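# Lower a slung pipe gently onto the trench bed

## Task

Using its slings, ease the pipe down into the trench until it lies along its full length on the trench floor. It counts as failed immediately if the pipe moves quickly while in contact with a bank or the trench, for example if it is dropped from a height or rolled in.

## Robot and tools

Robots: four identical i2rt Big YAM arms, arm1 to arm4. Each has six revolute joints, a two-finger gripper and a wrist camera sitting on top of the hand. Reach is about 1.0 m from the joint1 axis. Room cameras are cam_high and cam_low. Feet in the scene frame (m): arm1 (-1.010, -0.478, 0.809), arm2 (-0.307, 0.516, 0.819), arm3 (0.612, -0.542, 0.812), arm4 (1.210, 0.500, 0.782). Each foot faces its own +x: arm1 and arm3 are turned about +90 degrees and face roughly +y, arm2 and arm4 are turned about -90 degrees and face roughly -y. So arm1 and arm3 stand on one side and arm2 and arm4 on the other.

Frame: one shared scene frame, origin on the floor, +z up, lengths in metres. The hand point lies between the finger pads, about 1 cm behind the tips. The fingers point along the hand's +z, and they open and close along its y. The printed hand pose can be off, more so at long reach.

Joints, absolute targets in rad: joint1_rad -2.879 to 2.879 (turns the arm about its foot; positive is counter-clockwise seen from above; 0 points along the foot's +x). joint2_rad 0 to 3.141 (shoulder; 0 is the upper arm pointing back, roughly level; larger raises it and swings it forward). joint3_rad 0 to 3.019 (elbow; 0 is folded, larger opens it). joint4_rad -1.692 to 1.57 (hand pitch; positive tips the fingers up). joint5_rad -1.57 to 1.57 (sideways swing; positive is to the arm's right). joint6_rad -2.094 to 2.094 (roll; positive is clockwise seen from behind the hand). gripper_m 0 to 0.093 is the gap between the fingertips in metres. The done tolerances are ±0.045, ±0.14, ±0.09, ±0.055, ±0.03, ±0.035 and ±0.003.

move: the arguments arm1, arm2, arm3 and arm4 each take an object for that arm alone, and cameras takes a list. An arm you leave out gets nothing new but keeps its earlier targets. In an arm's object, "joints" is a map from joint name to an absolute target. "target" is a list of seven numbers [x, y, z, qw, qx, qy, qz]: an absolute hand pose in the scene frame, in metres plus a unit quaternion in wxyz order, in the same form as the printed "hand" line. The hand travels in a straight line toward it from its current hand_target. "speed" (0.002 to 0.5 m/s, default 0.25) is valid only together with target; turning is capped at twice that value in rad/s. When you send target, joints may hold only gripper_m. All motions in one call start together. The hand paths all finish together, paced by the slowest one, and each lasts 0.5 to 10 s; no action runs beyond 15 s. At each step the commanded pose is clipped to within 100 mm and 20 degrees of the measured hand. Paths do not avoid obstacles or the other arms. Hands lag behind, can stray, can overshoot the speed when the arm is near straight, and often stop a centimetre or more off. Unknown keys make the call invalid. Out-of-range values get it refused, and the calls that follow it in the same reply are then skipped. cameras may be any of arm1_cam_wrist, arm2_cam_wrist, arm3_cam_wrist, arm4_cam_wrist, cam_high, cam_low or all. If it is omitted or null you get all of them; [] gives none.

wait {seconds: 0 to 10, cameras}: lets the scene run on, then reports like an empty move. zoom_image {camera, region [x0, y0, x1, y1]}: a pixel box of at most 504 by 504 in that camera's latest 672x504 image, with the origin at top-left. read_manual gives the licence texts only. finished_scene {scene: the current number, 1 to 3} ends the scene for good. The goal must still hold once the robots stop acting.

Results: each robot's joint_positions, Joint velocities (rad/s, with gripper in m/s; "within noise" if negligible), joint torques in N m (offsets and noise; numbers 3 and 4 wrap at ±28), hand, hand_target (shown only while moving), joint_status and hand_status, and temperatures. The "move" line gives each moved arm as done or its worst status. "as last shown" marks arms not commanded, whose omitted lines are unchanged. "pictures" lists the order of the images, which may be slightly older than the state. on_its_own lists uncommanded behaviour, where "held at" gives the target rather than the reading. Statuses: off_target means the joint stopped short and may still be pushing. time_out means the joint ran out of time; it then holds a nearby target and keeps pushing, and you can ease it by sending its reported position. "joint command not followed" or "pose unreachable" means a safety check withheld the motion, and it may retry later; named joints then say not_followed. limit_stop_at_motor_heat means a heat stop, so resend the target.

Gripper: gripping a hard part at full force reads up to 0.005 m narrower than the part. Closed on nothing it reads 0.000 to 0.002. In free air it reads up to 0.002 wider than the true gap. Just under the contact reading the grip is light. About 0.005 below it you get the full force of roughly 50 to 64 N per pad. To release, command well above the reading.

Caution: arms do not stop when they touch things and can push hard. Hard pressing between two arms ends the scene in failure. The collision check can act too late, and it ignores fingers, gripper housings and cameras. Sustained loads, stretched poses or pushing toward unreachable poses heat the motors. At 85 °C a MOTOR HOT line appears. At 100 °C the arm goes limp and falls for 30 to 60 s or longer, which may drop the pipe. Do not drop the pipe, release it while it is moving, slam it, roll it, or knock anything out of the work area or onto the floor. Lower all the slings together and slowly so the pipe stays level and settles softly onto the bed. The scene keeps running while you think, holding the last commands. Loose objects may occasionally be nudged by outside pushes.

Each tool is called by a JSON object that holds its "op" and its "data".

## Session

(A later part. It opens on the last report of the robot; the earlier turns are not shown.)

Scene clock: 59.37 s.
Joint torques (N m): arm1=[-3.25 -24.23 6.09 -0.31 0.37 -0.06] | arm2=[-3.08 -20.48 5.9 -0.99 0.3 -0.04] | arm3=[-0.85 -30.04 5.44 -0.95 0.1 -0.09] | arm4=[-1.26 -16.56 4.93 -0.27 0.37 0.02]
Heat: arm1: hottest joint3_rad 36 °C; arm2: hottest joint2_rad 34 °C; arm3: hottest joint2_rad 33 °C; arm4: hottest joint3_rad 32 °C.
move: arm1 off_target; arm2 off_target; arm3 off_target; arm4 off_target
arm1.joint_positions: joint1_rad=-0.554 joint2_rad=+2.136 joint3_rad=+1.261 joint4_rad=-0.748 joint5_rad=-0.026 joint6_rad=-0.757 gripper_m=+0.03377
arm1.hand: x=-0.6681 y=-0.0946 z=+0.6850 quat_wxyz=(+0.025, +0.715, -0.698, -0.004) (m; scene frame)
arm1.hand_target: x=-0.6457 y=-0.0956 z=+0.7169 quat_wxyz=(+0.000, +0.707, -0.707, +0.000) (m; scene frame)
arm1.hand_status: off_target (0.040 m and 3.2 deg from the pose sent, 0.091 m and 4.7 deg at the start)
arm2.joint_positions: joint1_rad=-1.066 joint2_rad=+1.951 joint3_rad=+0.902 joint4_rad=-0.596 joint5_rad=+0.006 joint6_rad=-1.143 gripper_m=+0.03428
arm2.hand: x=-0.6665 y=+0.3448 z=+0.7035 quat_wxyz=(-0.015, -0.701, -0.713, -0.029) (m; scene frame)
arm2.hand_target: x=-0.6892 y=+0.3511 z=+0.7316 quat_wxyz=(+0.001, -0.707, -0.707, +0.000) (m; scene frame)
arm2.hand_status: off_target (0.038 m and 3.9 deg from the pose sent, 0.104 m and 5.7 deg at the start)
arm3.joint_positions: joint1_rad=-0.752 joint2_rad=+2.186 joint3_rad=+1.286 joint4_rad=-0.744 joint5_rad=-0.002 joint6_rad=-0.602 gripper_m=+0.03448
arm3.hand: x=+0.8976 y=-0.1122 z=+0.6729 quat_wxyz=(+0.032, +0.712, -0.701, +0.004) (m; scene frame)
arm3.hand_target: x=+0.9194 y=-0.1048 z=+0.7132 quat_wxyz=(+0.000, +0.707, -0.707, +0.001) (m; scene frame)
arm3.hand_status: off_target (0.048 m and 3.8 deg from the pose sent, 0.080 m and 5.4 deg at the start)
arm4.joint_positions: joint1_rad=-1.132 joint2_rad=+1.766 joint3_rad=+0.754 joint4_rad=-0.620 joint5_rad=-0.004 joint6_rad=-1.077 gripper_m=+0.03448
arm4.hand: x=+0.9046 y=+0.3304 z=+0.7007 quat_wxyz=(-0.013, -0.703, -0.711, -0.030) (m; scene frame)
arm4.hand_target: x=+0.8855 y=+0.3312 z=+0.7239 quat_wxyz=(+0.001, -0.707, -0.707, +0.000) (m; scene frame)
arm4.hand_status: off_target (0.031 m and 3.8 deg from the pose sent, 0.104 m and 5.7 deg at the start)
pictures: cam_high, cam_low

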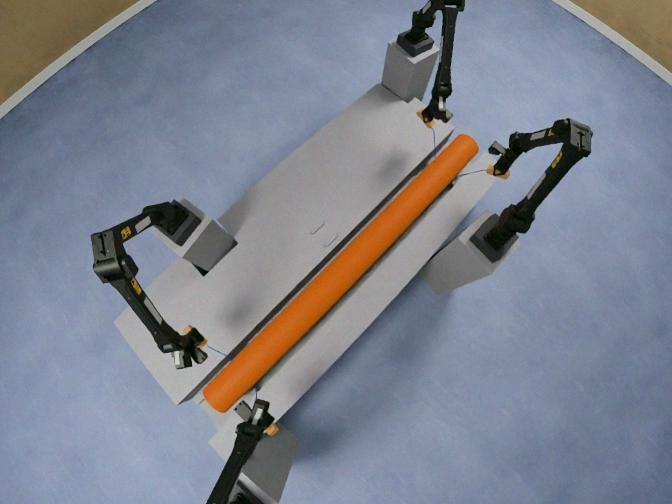

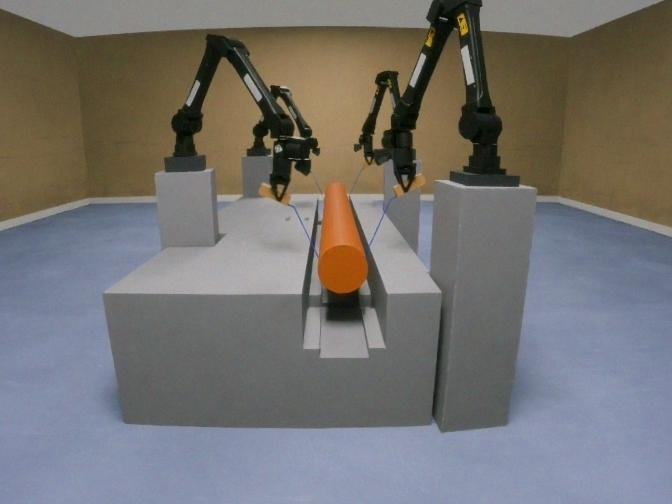

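{"op": "move", "data": {"arm1": {"target":[-0.645,-0.103,0.60,0,0.707,-0.707,0],"speed":0.06}, "arm2": {"target":[-0.69,0.343,0.61,0,0.707,0.707,0],"speed":0.06}, "arm3": {"target":[0.915,-0.112,0.603,0,0.707,-0.707,0],"speed":0.06}, "arm4": {"target":[0.888,0.325,0.608,0,0.707,0.707,0],"speed":0.06}, "cameras": ["cam_low","cam_high"]}}

{"op": "zoom_image", "data": {"camera": "cam_low", "region": [230, 200, 430, 370]}}

{"op": "zoom_image", "data": {"camera": "cam_high", "region": [370, 70, 520, 220]}}

Scene clock: 65.10 s.
Joint torques (N m): arm1=[-3.72 -22.89 5.6 -0.1 0.34 -0.14] | arm2=[-2.32 -20.66 3.41 -1.02 0.75 0.1] | arm3=[-0.97 -28.16 4.26 -0.99 0.17 -0.1] | arm4=[-0.62 -16.26 2.69 -0.14 0.39 0.21]
move: arm1 off_target; arm2 off_target; arm3 off_target; arm4 off_target
arm1.joint_positions: joint1_rad=-0.554 joint2_rad=+2.341 joint3_rad=+1.258 joint4_rad=-0.525 joint5_rad=-0.024 joint6_rad=-0.757 gripper_m=+0.03377
arm1.hand: x=-0.6727 y=-0.1025 z=+0.5822 quat_wxyz=(+0.017, +0.716, -0.698, -0.003) (m; scene frame)
arm1.hand_target: x=-0.6454 y=-0.1036 z=+0.5999 quat_wxyz=(+0.000, +0.707, -0.707, +0.001) (m; scene frame)
arm1.hand_status: off_target (0.033 m and 2.4 deg from the pose sent, 0.088 m and 3.2 deg at the start)
arm2.joint_positions: joint1_rad=-1.062 joint2_rad=+2.253 joint3_rad=+0.948 joint4_rad=-0.313 joint5_rad=-0.007 joint6_rad=-1.143 gripper_m=+0.03428
arm2.hand: x=-0.6695 y=+0.3377 z=+0.5905 quat_wxyz=(-0.017, -0.700, -0.714, -0.014) (m; scene frame)
arm2.hand_target: x=-0.6894 y=+0.3431 z=+0.6093 quat_wxyz=(+0.000, -0.707, -0.707, +0.000) (m; scene frame)
arm2.hand_status: off_target (0.029 m and 2.8 deg from the pose sent, 0.097 m and 3.9 deg at the start)
arm3.joint_positions: joint1_rad=-0.752 joint2_rad=+2.376 joint3_rad=+1.284 joint4_rad=-0.523 joint5_rad=-0.004 joint6_rad=-0.602 gripper_m=+0.03448
arm3.hand: x=+0.8933 y=-0.1175 z=+0.5763 quat_wxyz=(+0.017, +0.712, -0.702, +0.000) (m; scene frame)
arm3.hand_target: x=+0.9147 y=-0.1125 z=+0.6021 quat_wxyz=(+0.000, +0.707, -0.707, +0.000) (m; scene frame)
arm3.hand_status: off_target (0.035 m and 2.2 deg from the pose sent, 0.072 m and 3.8 deg at the start)
arm4.joint_positions: joint1_rad=-1.126 joint2_rad=+2.081 joint3_rad=+0.759 joint4_rad=-0.288 joint5_rad=-0.006 joint6_rad=-1.077 gripper_m=+0.03448
arm4.hand: x=+0.9053 y=+0.3274 z=+0.5929 quat_wxyz=(-0.011, -0.701, -0.713, -0.019) (m; scene frame)
arm4.hand_target: x=+0.8882 y=+0.3250 z=+0.6076 quat_wxyz=(+0.000, -0.707, -0.707, +0.000) (m; scene frame)
arm4.hand_status: off_target (0.023 m and 2.7 deg from the pose sent, 0.094 m and 3.8 deg at the start)
pictures: cam_high, cam_low

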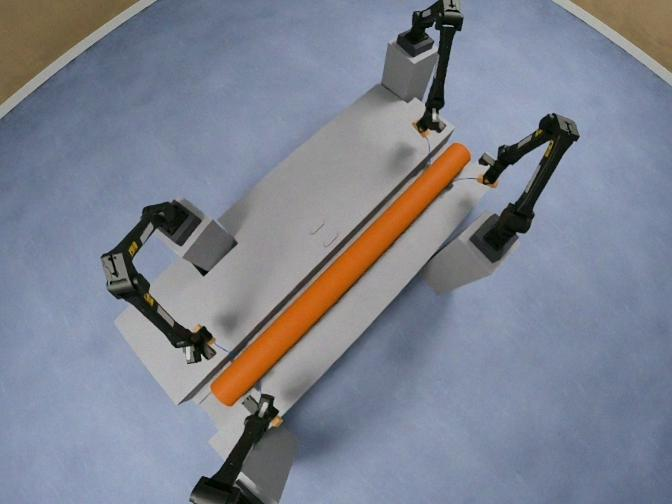

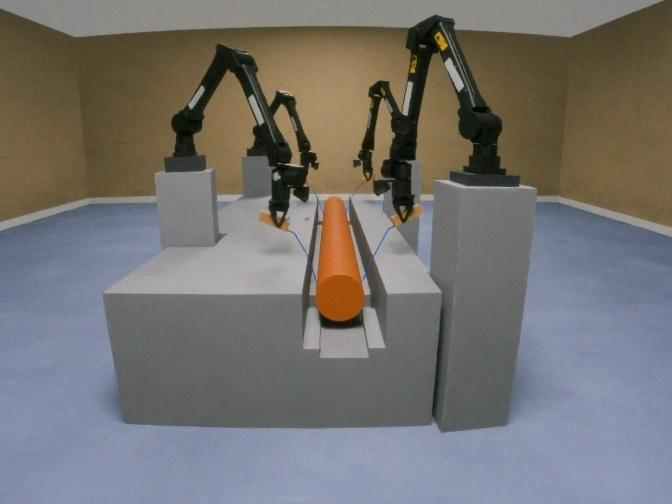

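Scaled by 2.520.

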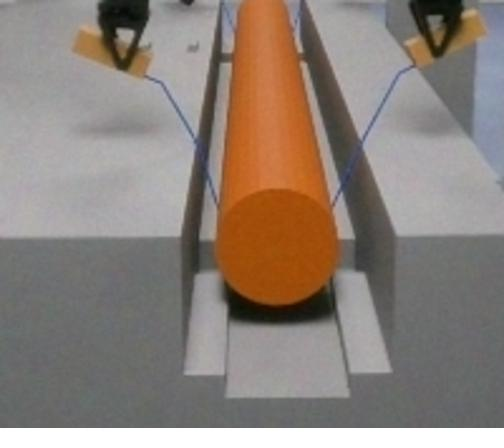

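Scaled by 3.360.

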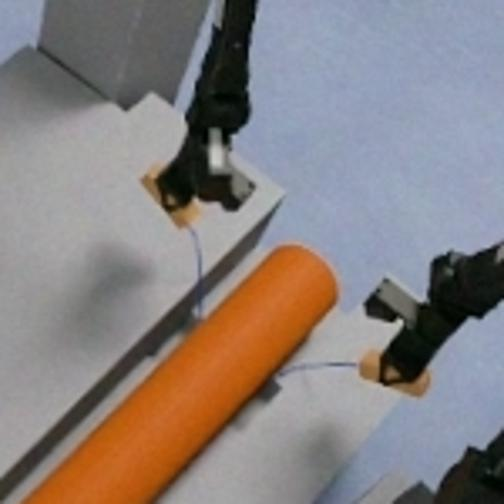

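{"op": "move", "data": {"arm1": {"target":[-0.645,-0.103,0.54,0,0.707,-0.707,0],"speed":0.04}, "arm2": {"target":[-0.69,0.345,0.547,0,0.707,0.707,0],"speed":0.04}, "arm3": {"target":[0.915,-0.098,0.542,0,0.707,-0.707,0],"speed":0.04}, "arm4": {"target":[0.888,0.34,0.546,0,0.707,0.707,0],"speed":0.04}, "cameras": ["cam_low","cam_high"]}}

{"op": "zoom_image", "data": {"camera": "cam_low", "region": [230, 200, 430, 370]}}

Scene clock: 70.03 s.
Joint torques (N m): arm1=[-3.02 -19.96 5.34 0.61 0.38 -0.09] | arm2=[-2.49 -17.26 3.33 -0.29 0.32 0.09] | arm3=[-0.09 -24.53 5.16 -0.23 0.15 0.06] | arm4=[-1.2 -13.74 1.52 0.39 0.47 0.01]
move: arm1 off_target; arm2 off_target; arm3 off_target; arm4 off_target
arm1.joint_positions: joint1_rad=-0.566 joint2_rad=+2.435 joint3_rad=+1.310 joint4_rad=-0.455 joint5_rad=-0.026 joint6_rad=-0.761 gripper_m=+0.03377
arm1.hand: x=-0.6600 y=-0.0983 z=+0.5444 quat_wxyz=(+0.004, +0.713, -0.701, -0.005) (m; scene frame)
arm1.hand_target: x=-0.6453 y=-0.1033 z=+0.5402 quat_wxyz=(+0.000, +0.707, -0.707, +0.000) (m; scene frame)
arm1.hand_status: off_target (0.016 m and 1.2 deg from the pose sent, 0.051 m and 2.4 deg at the start)
arm2.joint_positions: joint1_rad=-1.066 joint2_rad=+2.379 joint3_rad=+0.998 joint4_rad=-0.217 joint5_rad=+0.004 joint6_rad=-1.146 gripper_m=+0.03428
arm2.hand: x=-0.6763 y=+0.3375 z=+0.5453 quat_wxyz=(-0.008, -0.701, -0.713, -0.007) (m; scene frame)
arm2.hand_target: x=-0.6896 y=+0.3451 z=+0.5471 quat_wxyz=(+0.000, -0.707, -0.707, +0.000) (m; scene frame)
arm2.hand_status: off_target (0.016 m and 1.6 deg from the pose sent, 0.049 m and 2.7 deg at the start)
arm3.joint_positions: joint1_rad=-0.748 joint2_rad=+2.477 joint3_rad=+1.364 joint4_rad=-0.482 joint5_rad=-0.005 joint6_rad=-0.602 gripper_m=+0.03448
arm3.hand: x=+0.9014 y=-0.1018 z=+0.5390 quat_wxyz=(+0.008, +0.714, -0.700, -0.002) (m; scene frame)
arm3.hand_target: x=+0.9148 y=-0.0983 z=+0.5421 quat_wxyz=(+0.000, +0.707, -0.707, +0.000) (m; scene frame)
arm3.hand_status: off_target (0.014 m and 1.4 deg from the pose sent, 0.045 m and 2.2 deg at the start)
arm4.joint_positions: joint1_rad=-1.153 joint2_rad=+2.233 joint3_rad=+0.788 joint4_rad=-0.141 joint5_rad=-0.008 joint6_rad=-1.095 gripper_m=+0.03448
arm4.hand: x=+0.8991 y=+0.3343 z=+0.5435 quat_wxyz=(-0.008, -0.704, -0.710, -0.007) (m; scene frame)
arm4.hand_target: x=+0.8882 y=+0.3401 z=+0.5460 quat_wxyz=(+0.000, -0.707, -0.707, +0.000) (m; scene frame)
arm4.hand_status: off_target (0.013 m and 1.3 deg from the pose sent, 0.052 m and 2.7 deg at the start)
pictures: cam_high, cam_low

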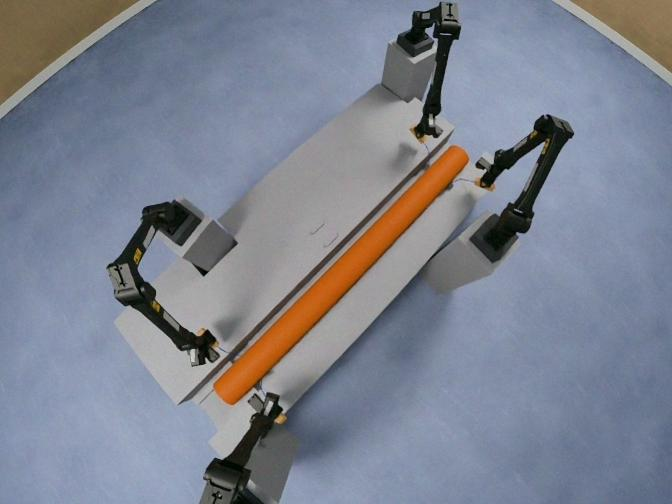

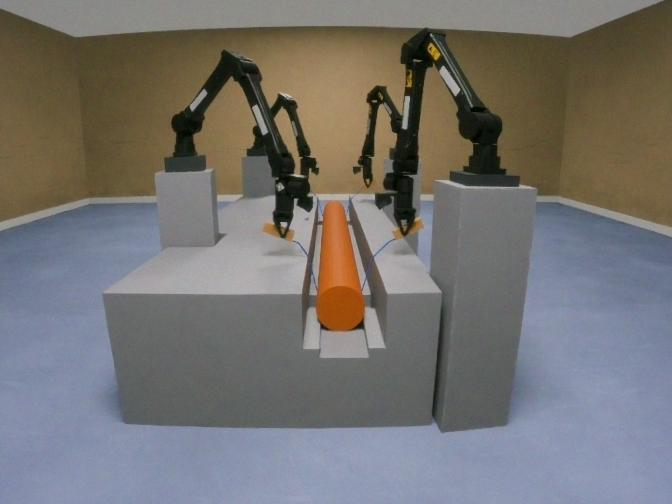

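Scaled by 2.520.

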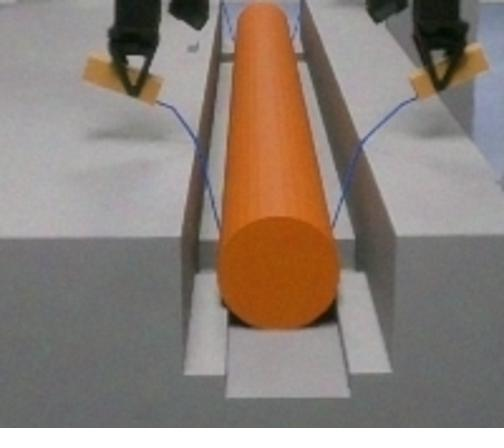

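{"op": "move", "data": {"arm1": {"target":[-0.652,-0.14,0.475,0,0.707,-0.707,0],"speed":0.06}, "arm2": {"target":[-0.69,0.28,0.48,0,0.707,0.707,0],"speed":0.06}, "arm3": {"target":[0.905,-0.14,0.475,0,0.707,-0.707,0],"speed":0.06}, "arm4": {"target":[0.888,0.28,0.48,0,0.707,0.707,0],"speed":0.06}, "cameras": ["cam_low","cam_high"]}}

{"op": "zoom_image", "data": {"camera": "cam_low", "region": [230, 180, 430, 350]}}

Scene clock: 75.53 s.
Joint torques (N m): arm1=[-0.79 -18.37 3 0.91 0.05 -0.03] | arm2=[2.26 -14.39 7.06 0.09 -0.43 0.33] | arm3=[0.32 -22.18 2.62 0.4 -0.01 -0.05] | arm4=[2.02 -12.34 3.38 0.75 -0.05 0.39]
move: arm1 off_target; arm2 off_target; arm3 off_target; arm4 off_target
arm1.joint_positions: joint1_rad=-0.622 joint2_rad=+2.547 joint3_rad=+1.310 joint4_rad=-0.318 joint5_rad=-0.019 joint6_rad=-0.798 gripper_m=+0.03377
arm1.hand: x=-0.6476 y=-0.1294 z=+0.4900 quat_wxyz=(-0.009, +0.707, -0.707, -0.001) (m; scene frame)
arm1.hand_target: x=-0.6524 y=-0.1401 z=+0.4756 quat_wxyz=(+0.000, +0.707, -0.707, +0.000) (m; scene frame)
arm1.hand_status: off_target (0.019 m and 1.1 deg from the pose sent, 0.081 m and 1.2 deg at the start)
arm2.joint_positions: joint1_rad=-0.998 joint2_rad=+2.527 joint3_rad=+1.130 joint4_rad=-0.213 joint5_rad=+0.019 joint6_rad=-1.046 gripper_m=+0.03428
arm2.hand: x=-0.6814 y=+0.3048 z=+0.4953 quat_wxyz=(-0.001, -0.712, -0.702, -0.015) (m; scene frame)
arm2.hand_target: x=-0.6886 y=+0.2807 z=+0.4817 quat_wxyz=(-0.001, -0.707, -0.707, +0.000) (m; scene frame)
arm2.hand_status: off_target (0.030 m and 1.8 deg from the pose sent, 0.088 m and 1.6 deg at the start)
arm3.joint_positions: joint1_rad=-0.785 joint2_rad=+2.580 joint3_rad=+1.336 joint4_rad=-0.326 joint5_rad=-0.001 joint6_rad=-0.623 gripper_m=+0.03448
arm3.hand: x=+0.9043 y=-0.1314 z=+0.4838 quat_wxyz=(-0.005, +0.708, -0.706, -0.003) (m; scene frame)
arm3.hand_target: x=+0.9049 y=-0.1398 z=+0.4753 quat_wxyz=(+0.000, +0.707, -0.707, +0.000) (m; scene frame)
arm3.hand_status: off_target (0.012 m and 0.6 deg from the pose sent, 0.075 m and 1.4 deg at the start)
arm4.joint_positions: joint1_rad=-1.062 joint2_rad=+2.407 joint3_rad=+0.922 joint4_rad=-0.108 joint5_rad=+0.005 joint6_rad=-0.993 gripper_m=+0.03448
arm4.hand: x=+0.8953 y=+0.2960 z=+0.4885 quat_wxyz=(-0.002, -0.708, -0.706, -0.012) (m; scene frame)
arm4.hand_target: x=+0.8886 y=+0.2802 z=+0.4808 quat_wxyz=(+0.000, -0.707, -0.707, +0.000) (m; scene frame)
arm4.hand_status: off_target (0.020 m and 1.5 deg from the pose sent, 0.084 m and 1.3 deg at the start)
pictures: cam_high, cam_low

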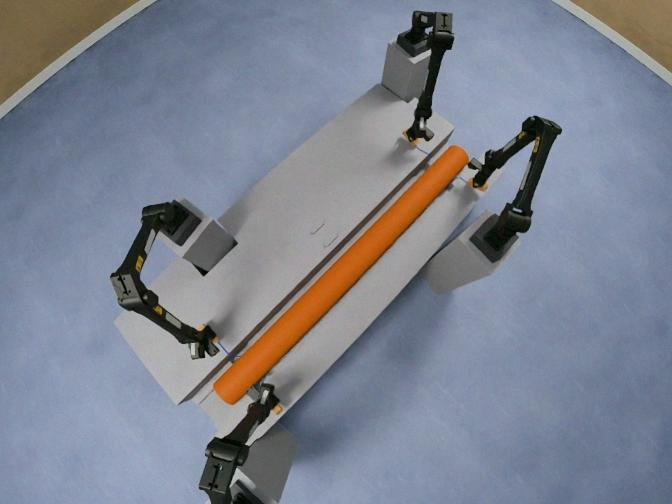

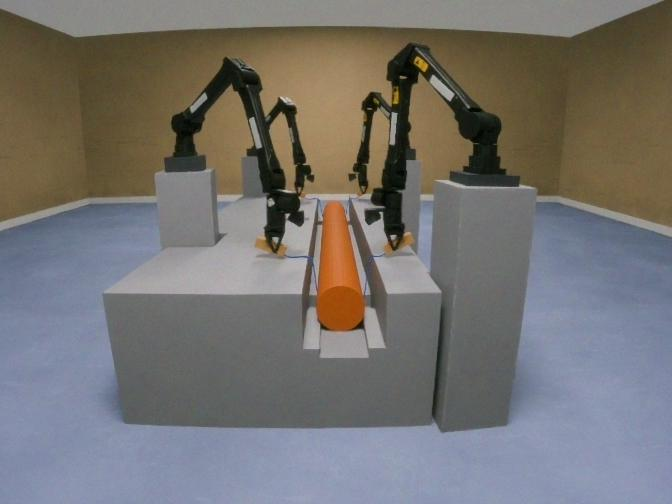

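Scaled by 2.520.

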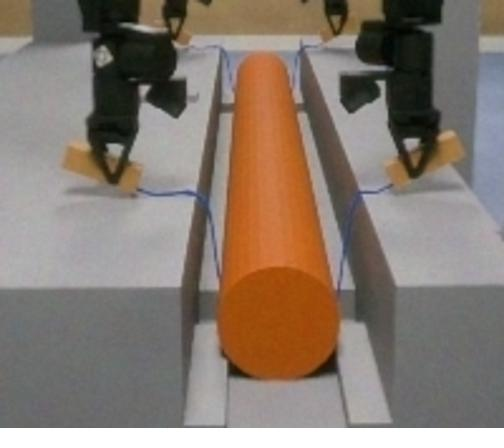

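{"op": "move", "data": {"arm1": {"joints":{"gripper_m":0.05}}, "arm2": {"joints":{"gripper_m":0.05}}, "arm3": {"joints":{"gripper_m":0.05}}, "arm4": {"joints":{"gripper_m":0.05}}, "cameras": []}}

{"op": "move", "data": {"arm1": {"joints":{"gripper_m":0.09}}, "arm2": {"joints":{"gripper_m":0.09}}, "arm3": {"joints":{"gripper_m":0.09}}, "arm4": {"joints":{"gripper_m":0.09}}, "cameras": []}}

{"op": "move", "data": {"arm1": {"target":[-0.65,-0.136,0.62,0,0.707,-0.707,0],"speed":0.2}, "arm2": {"target":[-0.688,0.295,0.62,0,0.707,0.707,0],"speed":0.2}, "arm3": {"target":[0.904,-0.135,0.62,0,0.707,-0.707,0],"speed":0.2}, "arm4": {"target":[0.89,0.287,0.62,0,0.707,0.707,0],"speed":0.2}}}

{"op": "zoom_image", "data": {"camera": "cam_low", "region": [230, 180, 430, 350]}}

Scene clock: 83.03 s.
Joint torques (N m): arm1=[-0.73 -18.02 2.97 0.9 0.04 -0.13] | arm2=[-0.21 -18.08 3.28 0.01 -0.21 0.2] | arm3=[0.38 -22.36 2.61 0.43 -0.05 -0.05] | arm4=[0.91 -14.51 1.59 0.69 -0.05 0.31]
move: arm1 done; arm2 done; arm3 done; arm4 done
arm1.joint_positions: joint1_rad=-0.622 joint2_rad=+2.547 joint3_rad=+1.310 joint4_rad=-0.318 joint5_rad=-0.018 joint6_rad=-0.799 gripper_m=+0.04993
arm1.joint_status: all done
arm1.hand: x=-0.6476 y=-0.1294 z=+0.4900 quat_wxyz=(-0.009, +0.707, -0.707, -0.001) (m; scene frame)
arm2.joint_positions: joint1_rad=-0.967 joint2_rad=+2.564 joint3_rad=+1.172 joint4_rad=-0.209 joint5_rad=+0.014 joint6_rad=-1.031 gripper_m=+0.04995
arm2.joint_status: all done
arm2.hand: x=-0.6829 y=+0.2873 z=+0.4825 quat_wxyz=(-0.002, -0.706, -0.708, -0.010) (m; scene frame)
arm3.joint_positions: joint1_rad=-0.785 joint2_rad=+2.580 joint3_rad=+1.336 joint4_rad=-0.326 joint5_rad=+0.000 joint6_rad=-0.623 gripper_m=+0.04992
arm3.joint_status: all done
arm3.hand: x=+0.9045 y=-0.1315 z=+0.4838 quat_wxyz=(-0.005, +0.708, -0.706, -0.002) (m; scene frame)
arm4.joint_positions: joint1_rad=-1.046 joint2_rad=+2.429 joint3_rad=+0.945 joint4_rad=-0.106 joint5_rad=+0.005 joint6_rad=-0.986 gripper_m=+0.04991
arm4.joint_status: all done
arm4.hand: x=+0.8937 y=+0.2878 z=+0.4813 quat_wxyz=(-0.002, -0.705, -0.709, -0.011) (m; scene frame)
pictures: none

Scene clock: 83.60 s.
Joint torques (N m): arm1=[-0.79 -17.73 3.06 1.05 0.04 -0.06] | arm2=[-0.15 -18.14 3.29 -0.01 -0.21 0.2] | arm3=[0.38 -22.3 2.61 0.4 -0.05 -0.04] | arm4=[0.97 -14.45 1.61 0.68 -0.05 0.3]
move: arm1 done; arm2 done; arm3 done; arm4 done
arm1.joint_positions: joint1_rad=-0.622 joint2_rad=+2.547 joint3_rad=+1.310 joint4_rad=-0.318 joint5_rad=-0.018 joint6_rad=-0.799 gripper_m=+0.08990
arm1.joint_status: all done
arm1.hand: x=-0.6476 y=-0.1294 z=+0.4900 quat_wxyz=(-0.009, +0.707, -0.707, -0.001) (m; scene frame)
arm2.joint_positions: joint1_rad=-0.967 joint2_rad=+2.564 joint3_rad=+1.172 joint4_rad=-0.209 joint5_rad=+0.014 joint6_rad=-1.030 gripper_m=+0.08993
arm2.joint_status: all done
arm2.hand: x=-0.6829 y=+0.2873 z=+0.4825 quat_wxyz=(-0.002, -0.706, -0.708, -0.010) (m; scene frame)
arm3.joint_positions: joint1_rad=-0.785 joint2_rad=+2.580 joint3_rad=+1.336 joint4_rad=-0.326 joint5_rad=+0.000 joint6_rad=-0.623 gripper_m=+0.08989
arm3.joint_status: all done
arm3.hand: x=+0.9045 y=-0.1315 z=+0.4838 quat_wxyz=(-0.005, +0.708, -0.706, -0.002) (m; scene frame)
arm4.joint_positions: joint1_rad=-1.046 joint2_rad=+2.429 joint3_rad=+0.945 joint4_rad=-0.106 joint5_rad=+0.005 joint6_rad=-0.985 gripper_m=+0.08988
arm4.joint_status: all done
arm4.hand: x=+0.8937 y=+0.2878 z=+0.4813 quat_wxyz=(-0.002, -0.705, -0.709, -0.011) (m; scene frame)
pictures: none

Scene clock: 85.07 s.
Joint torques (N m): arm1=[-1.2 -19.08 4.3 -0.03 0.01 -0.04] | arm2=[-1.55 -17.14 3.88 -0.92 -0.16 0.06] | arm3=[1.08 -22.12 4.05 -0.27 -0.04 0.05] | arm4=[0.03 -13.68 2.63 -0.2 -0.01 0.18]
move: arm1 done; arm2 done; arm3 done; arm4 done
arm1.joint_positions: joint1_rad=-0.623 joint2_rad=+2.227 joint3_rad=+1.184 joint4_rad=-0.510 joint5_rad=-0.018 joint6_rad=-0.800 gripper_m=+0.08990
arm1.hand: x=-0.6483 y=-0.1276 z=+0.6239 quat_wxyz=(-0.011, +0.707, -0.707, -0.001) (m; scene frame)
arm1.hand_target: x=-0.6501 y=-0.1360 z=+0.6201 quat_wxyz=(+0.000, +0.707, -0.707, +0.000) (m; scene frame)
arm1.hand_status: done (0.009 m and 1.2 deg from the pose sent, 0.130 m and 1.1 deg at the start)
arm2.joint_positions: joint1_rad=-0.971 joint2_rad=+2.200 joint3_rad=+1.013 joint4_rad=-0.378 joint5_rad=+0.014 joint6_rad=-1.038 gripper_m=+0.08993
arm2.hand: x=-0.6897 y=+0.2876 z=+0.6204 quat_wxyz=(+0.002, -0.705, -0.709, +0.008) (m; scene frame)
arm2.hand_target: x=-0.6880 y=+0.2950 z=+0.6200 quat_wxyz=(+0.000, -0.707, -0.707, +0.000) (m; scene frame)
arm2.hand_status: done (0.008 m and 0.9 deg from the pose sent, 0.138 m and 1.2 deg at the start)
arm3.joint_positions: joint1_rad=-0.785 joint2_rad=+2.250 joint3_rad=+1.198 joint4_rad=-0.518 joint5_rad=+0.000 joint6_rad=-0.623 gripper_m=+0.08989
arm3.hand: x=+0.9046 y=-0.1322 z=+0.6216 quat_wxyz=(-0.005, +0.708, -0.706, -0.002) (m; scene frame)
arm3.hand_target: x=+0.9040 y=-0.1350 z=+0.6200 quat_wxyz=(+0.000, +0.707, -0.707, +0.000) (m; scene frame)
arm3.hand_status: done (0.003 m and 0.7 deg from the pose sent, 0.136 m and 0.6 deg at the start)
arm4.joint_positions: joint1_rad=-1.046 joint2_rad=+2.028 joint3_rad=+0.819 joint4_rad=-0.349 joint5_rad=+0.005 joint6_rad=-0.985 gripper_m=+0.08988
arm4.hand: x=+0.8873 y=+0.2843 z=+0.6182 quat_wxyz=(+0.001, -0.705, -0.709, +0.005) (m; scene frame)
arm4.hand_target: x=+0.8899 y=+0.2869 z=+0.6200 quat_wxyz=(+0.000, -0.707, -0.707, +0.000) (m; scene frame)
arm4.hand_status: done (0.004 m and 0.6 deg from the pose sent, 0.139 m and 1.3 deg at the start)
pictures: arm1_cam_wrist, arm2_cam_wrist, arm3_cam_wrist, arm4_cam_wrist, cam_high, cam_low

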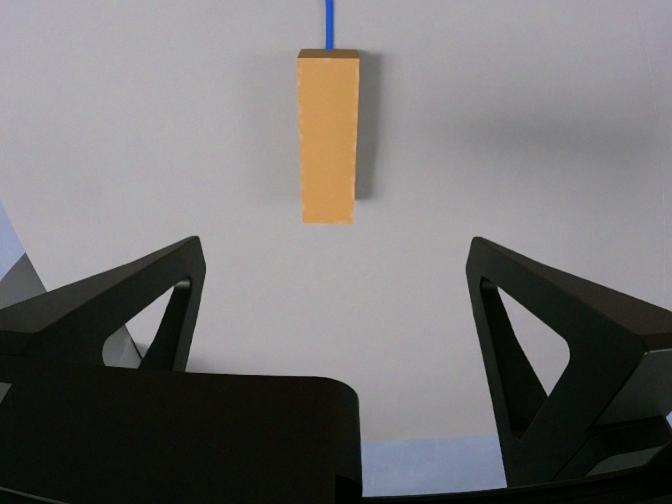

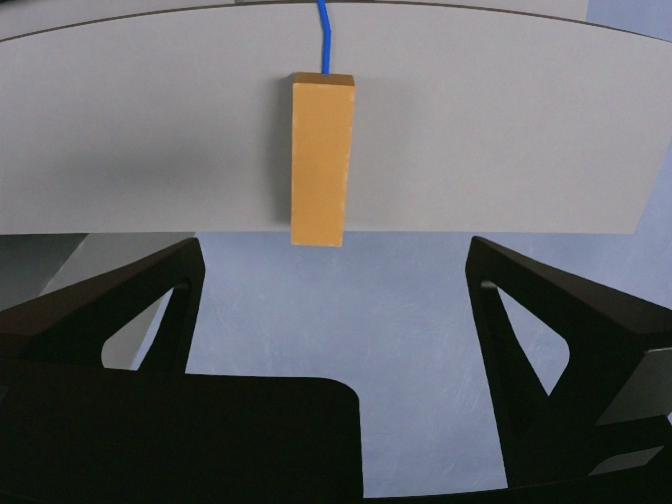

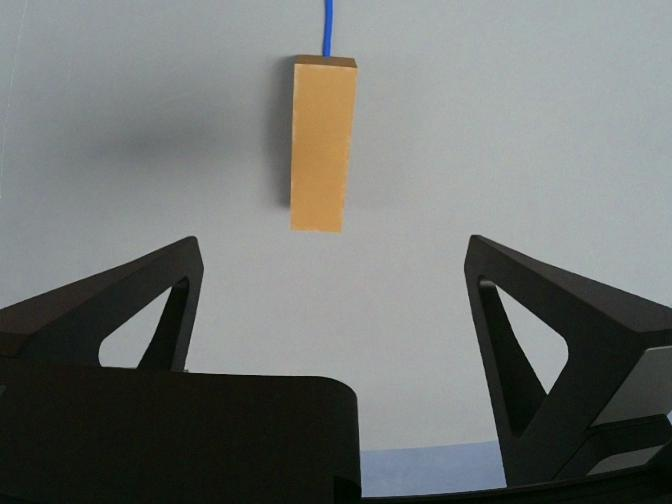

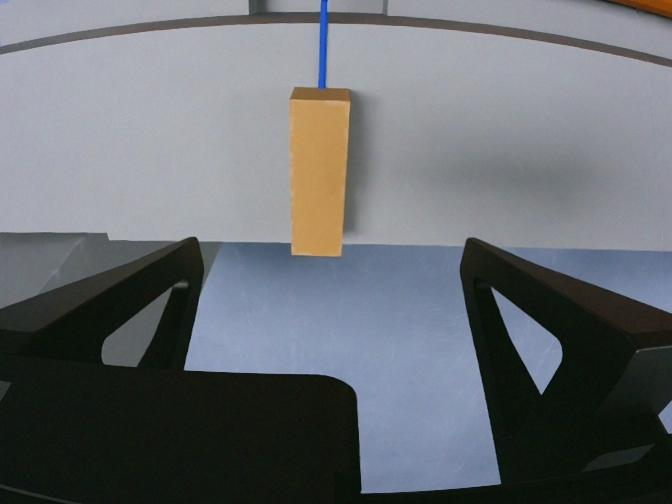

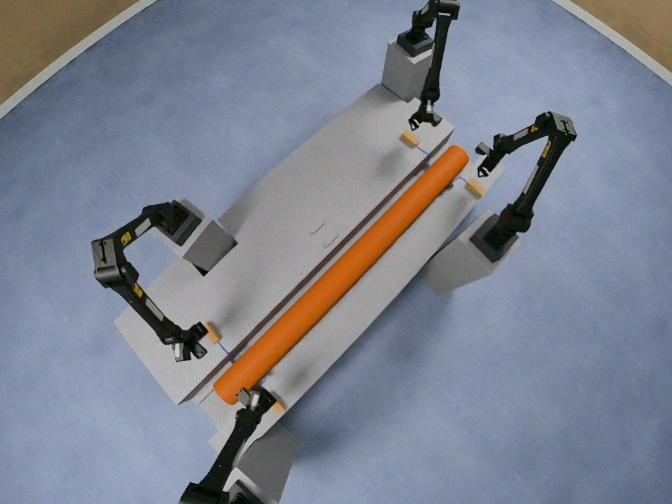

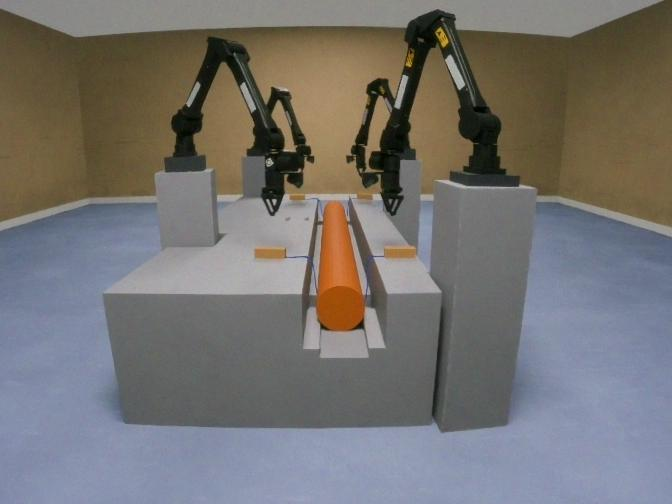

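Scaled by 2.520.

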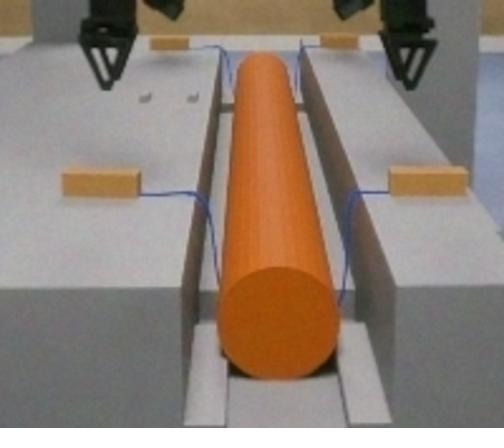

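{"op": "finished_scene", "data": {"scene": 3}}

The scene is finished: the task was done.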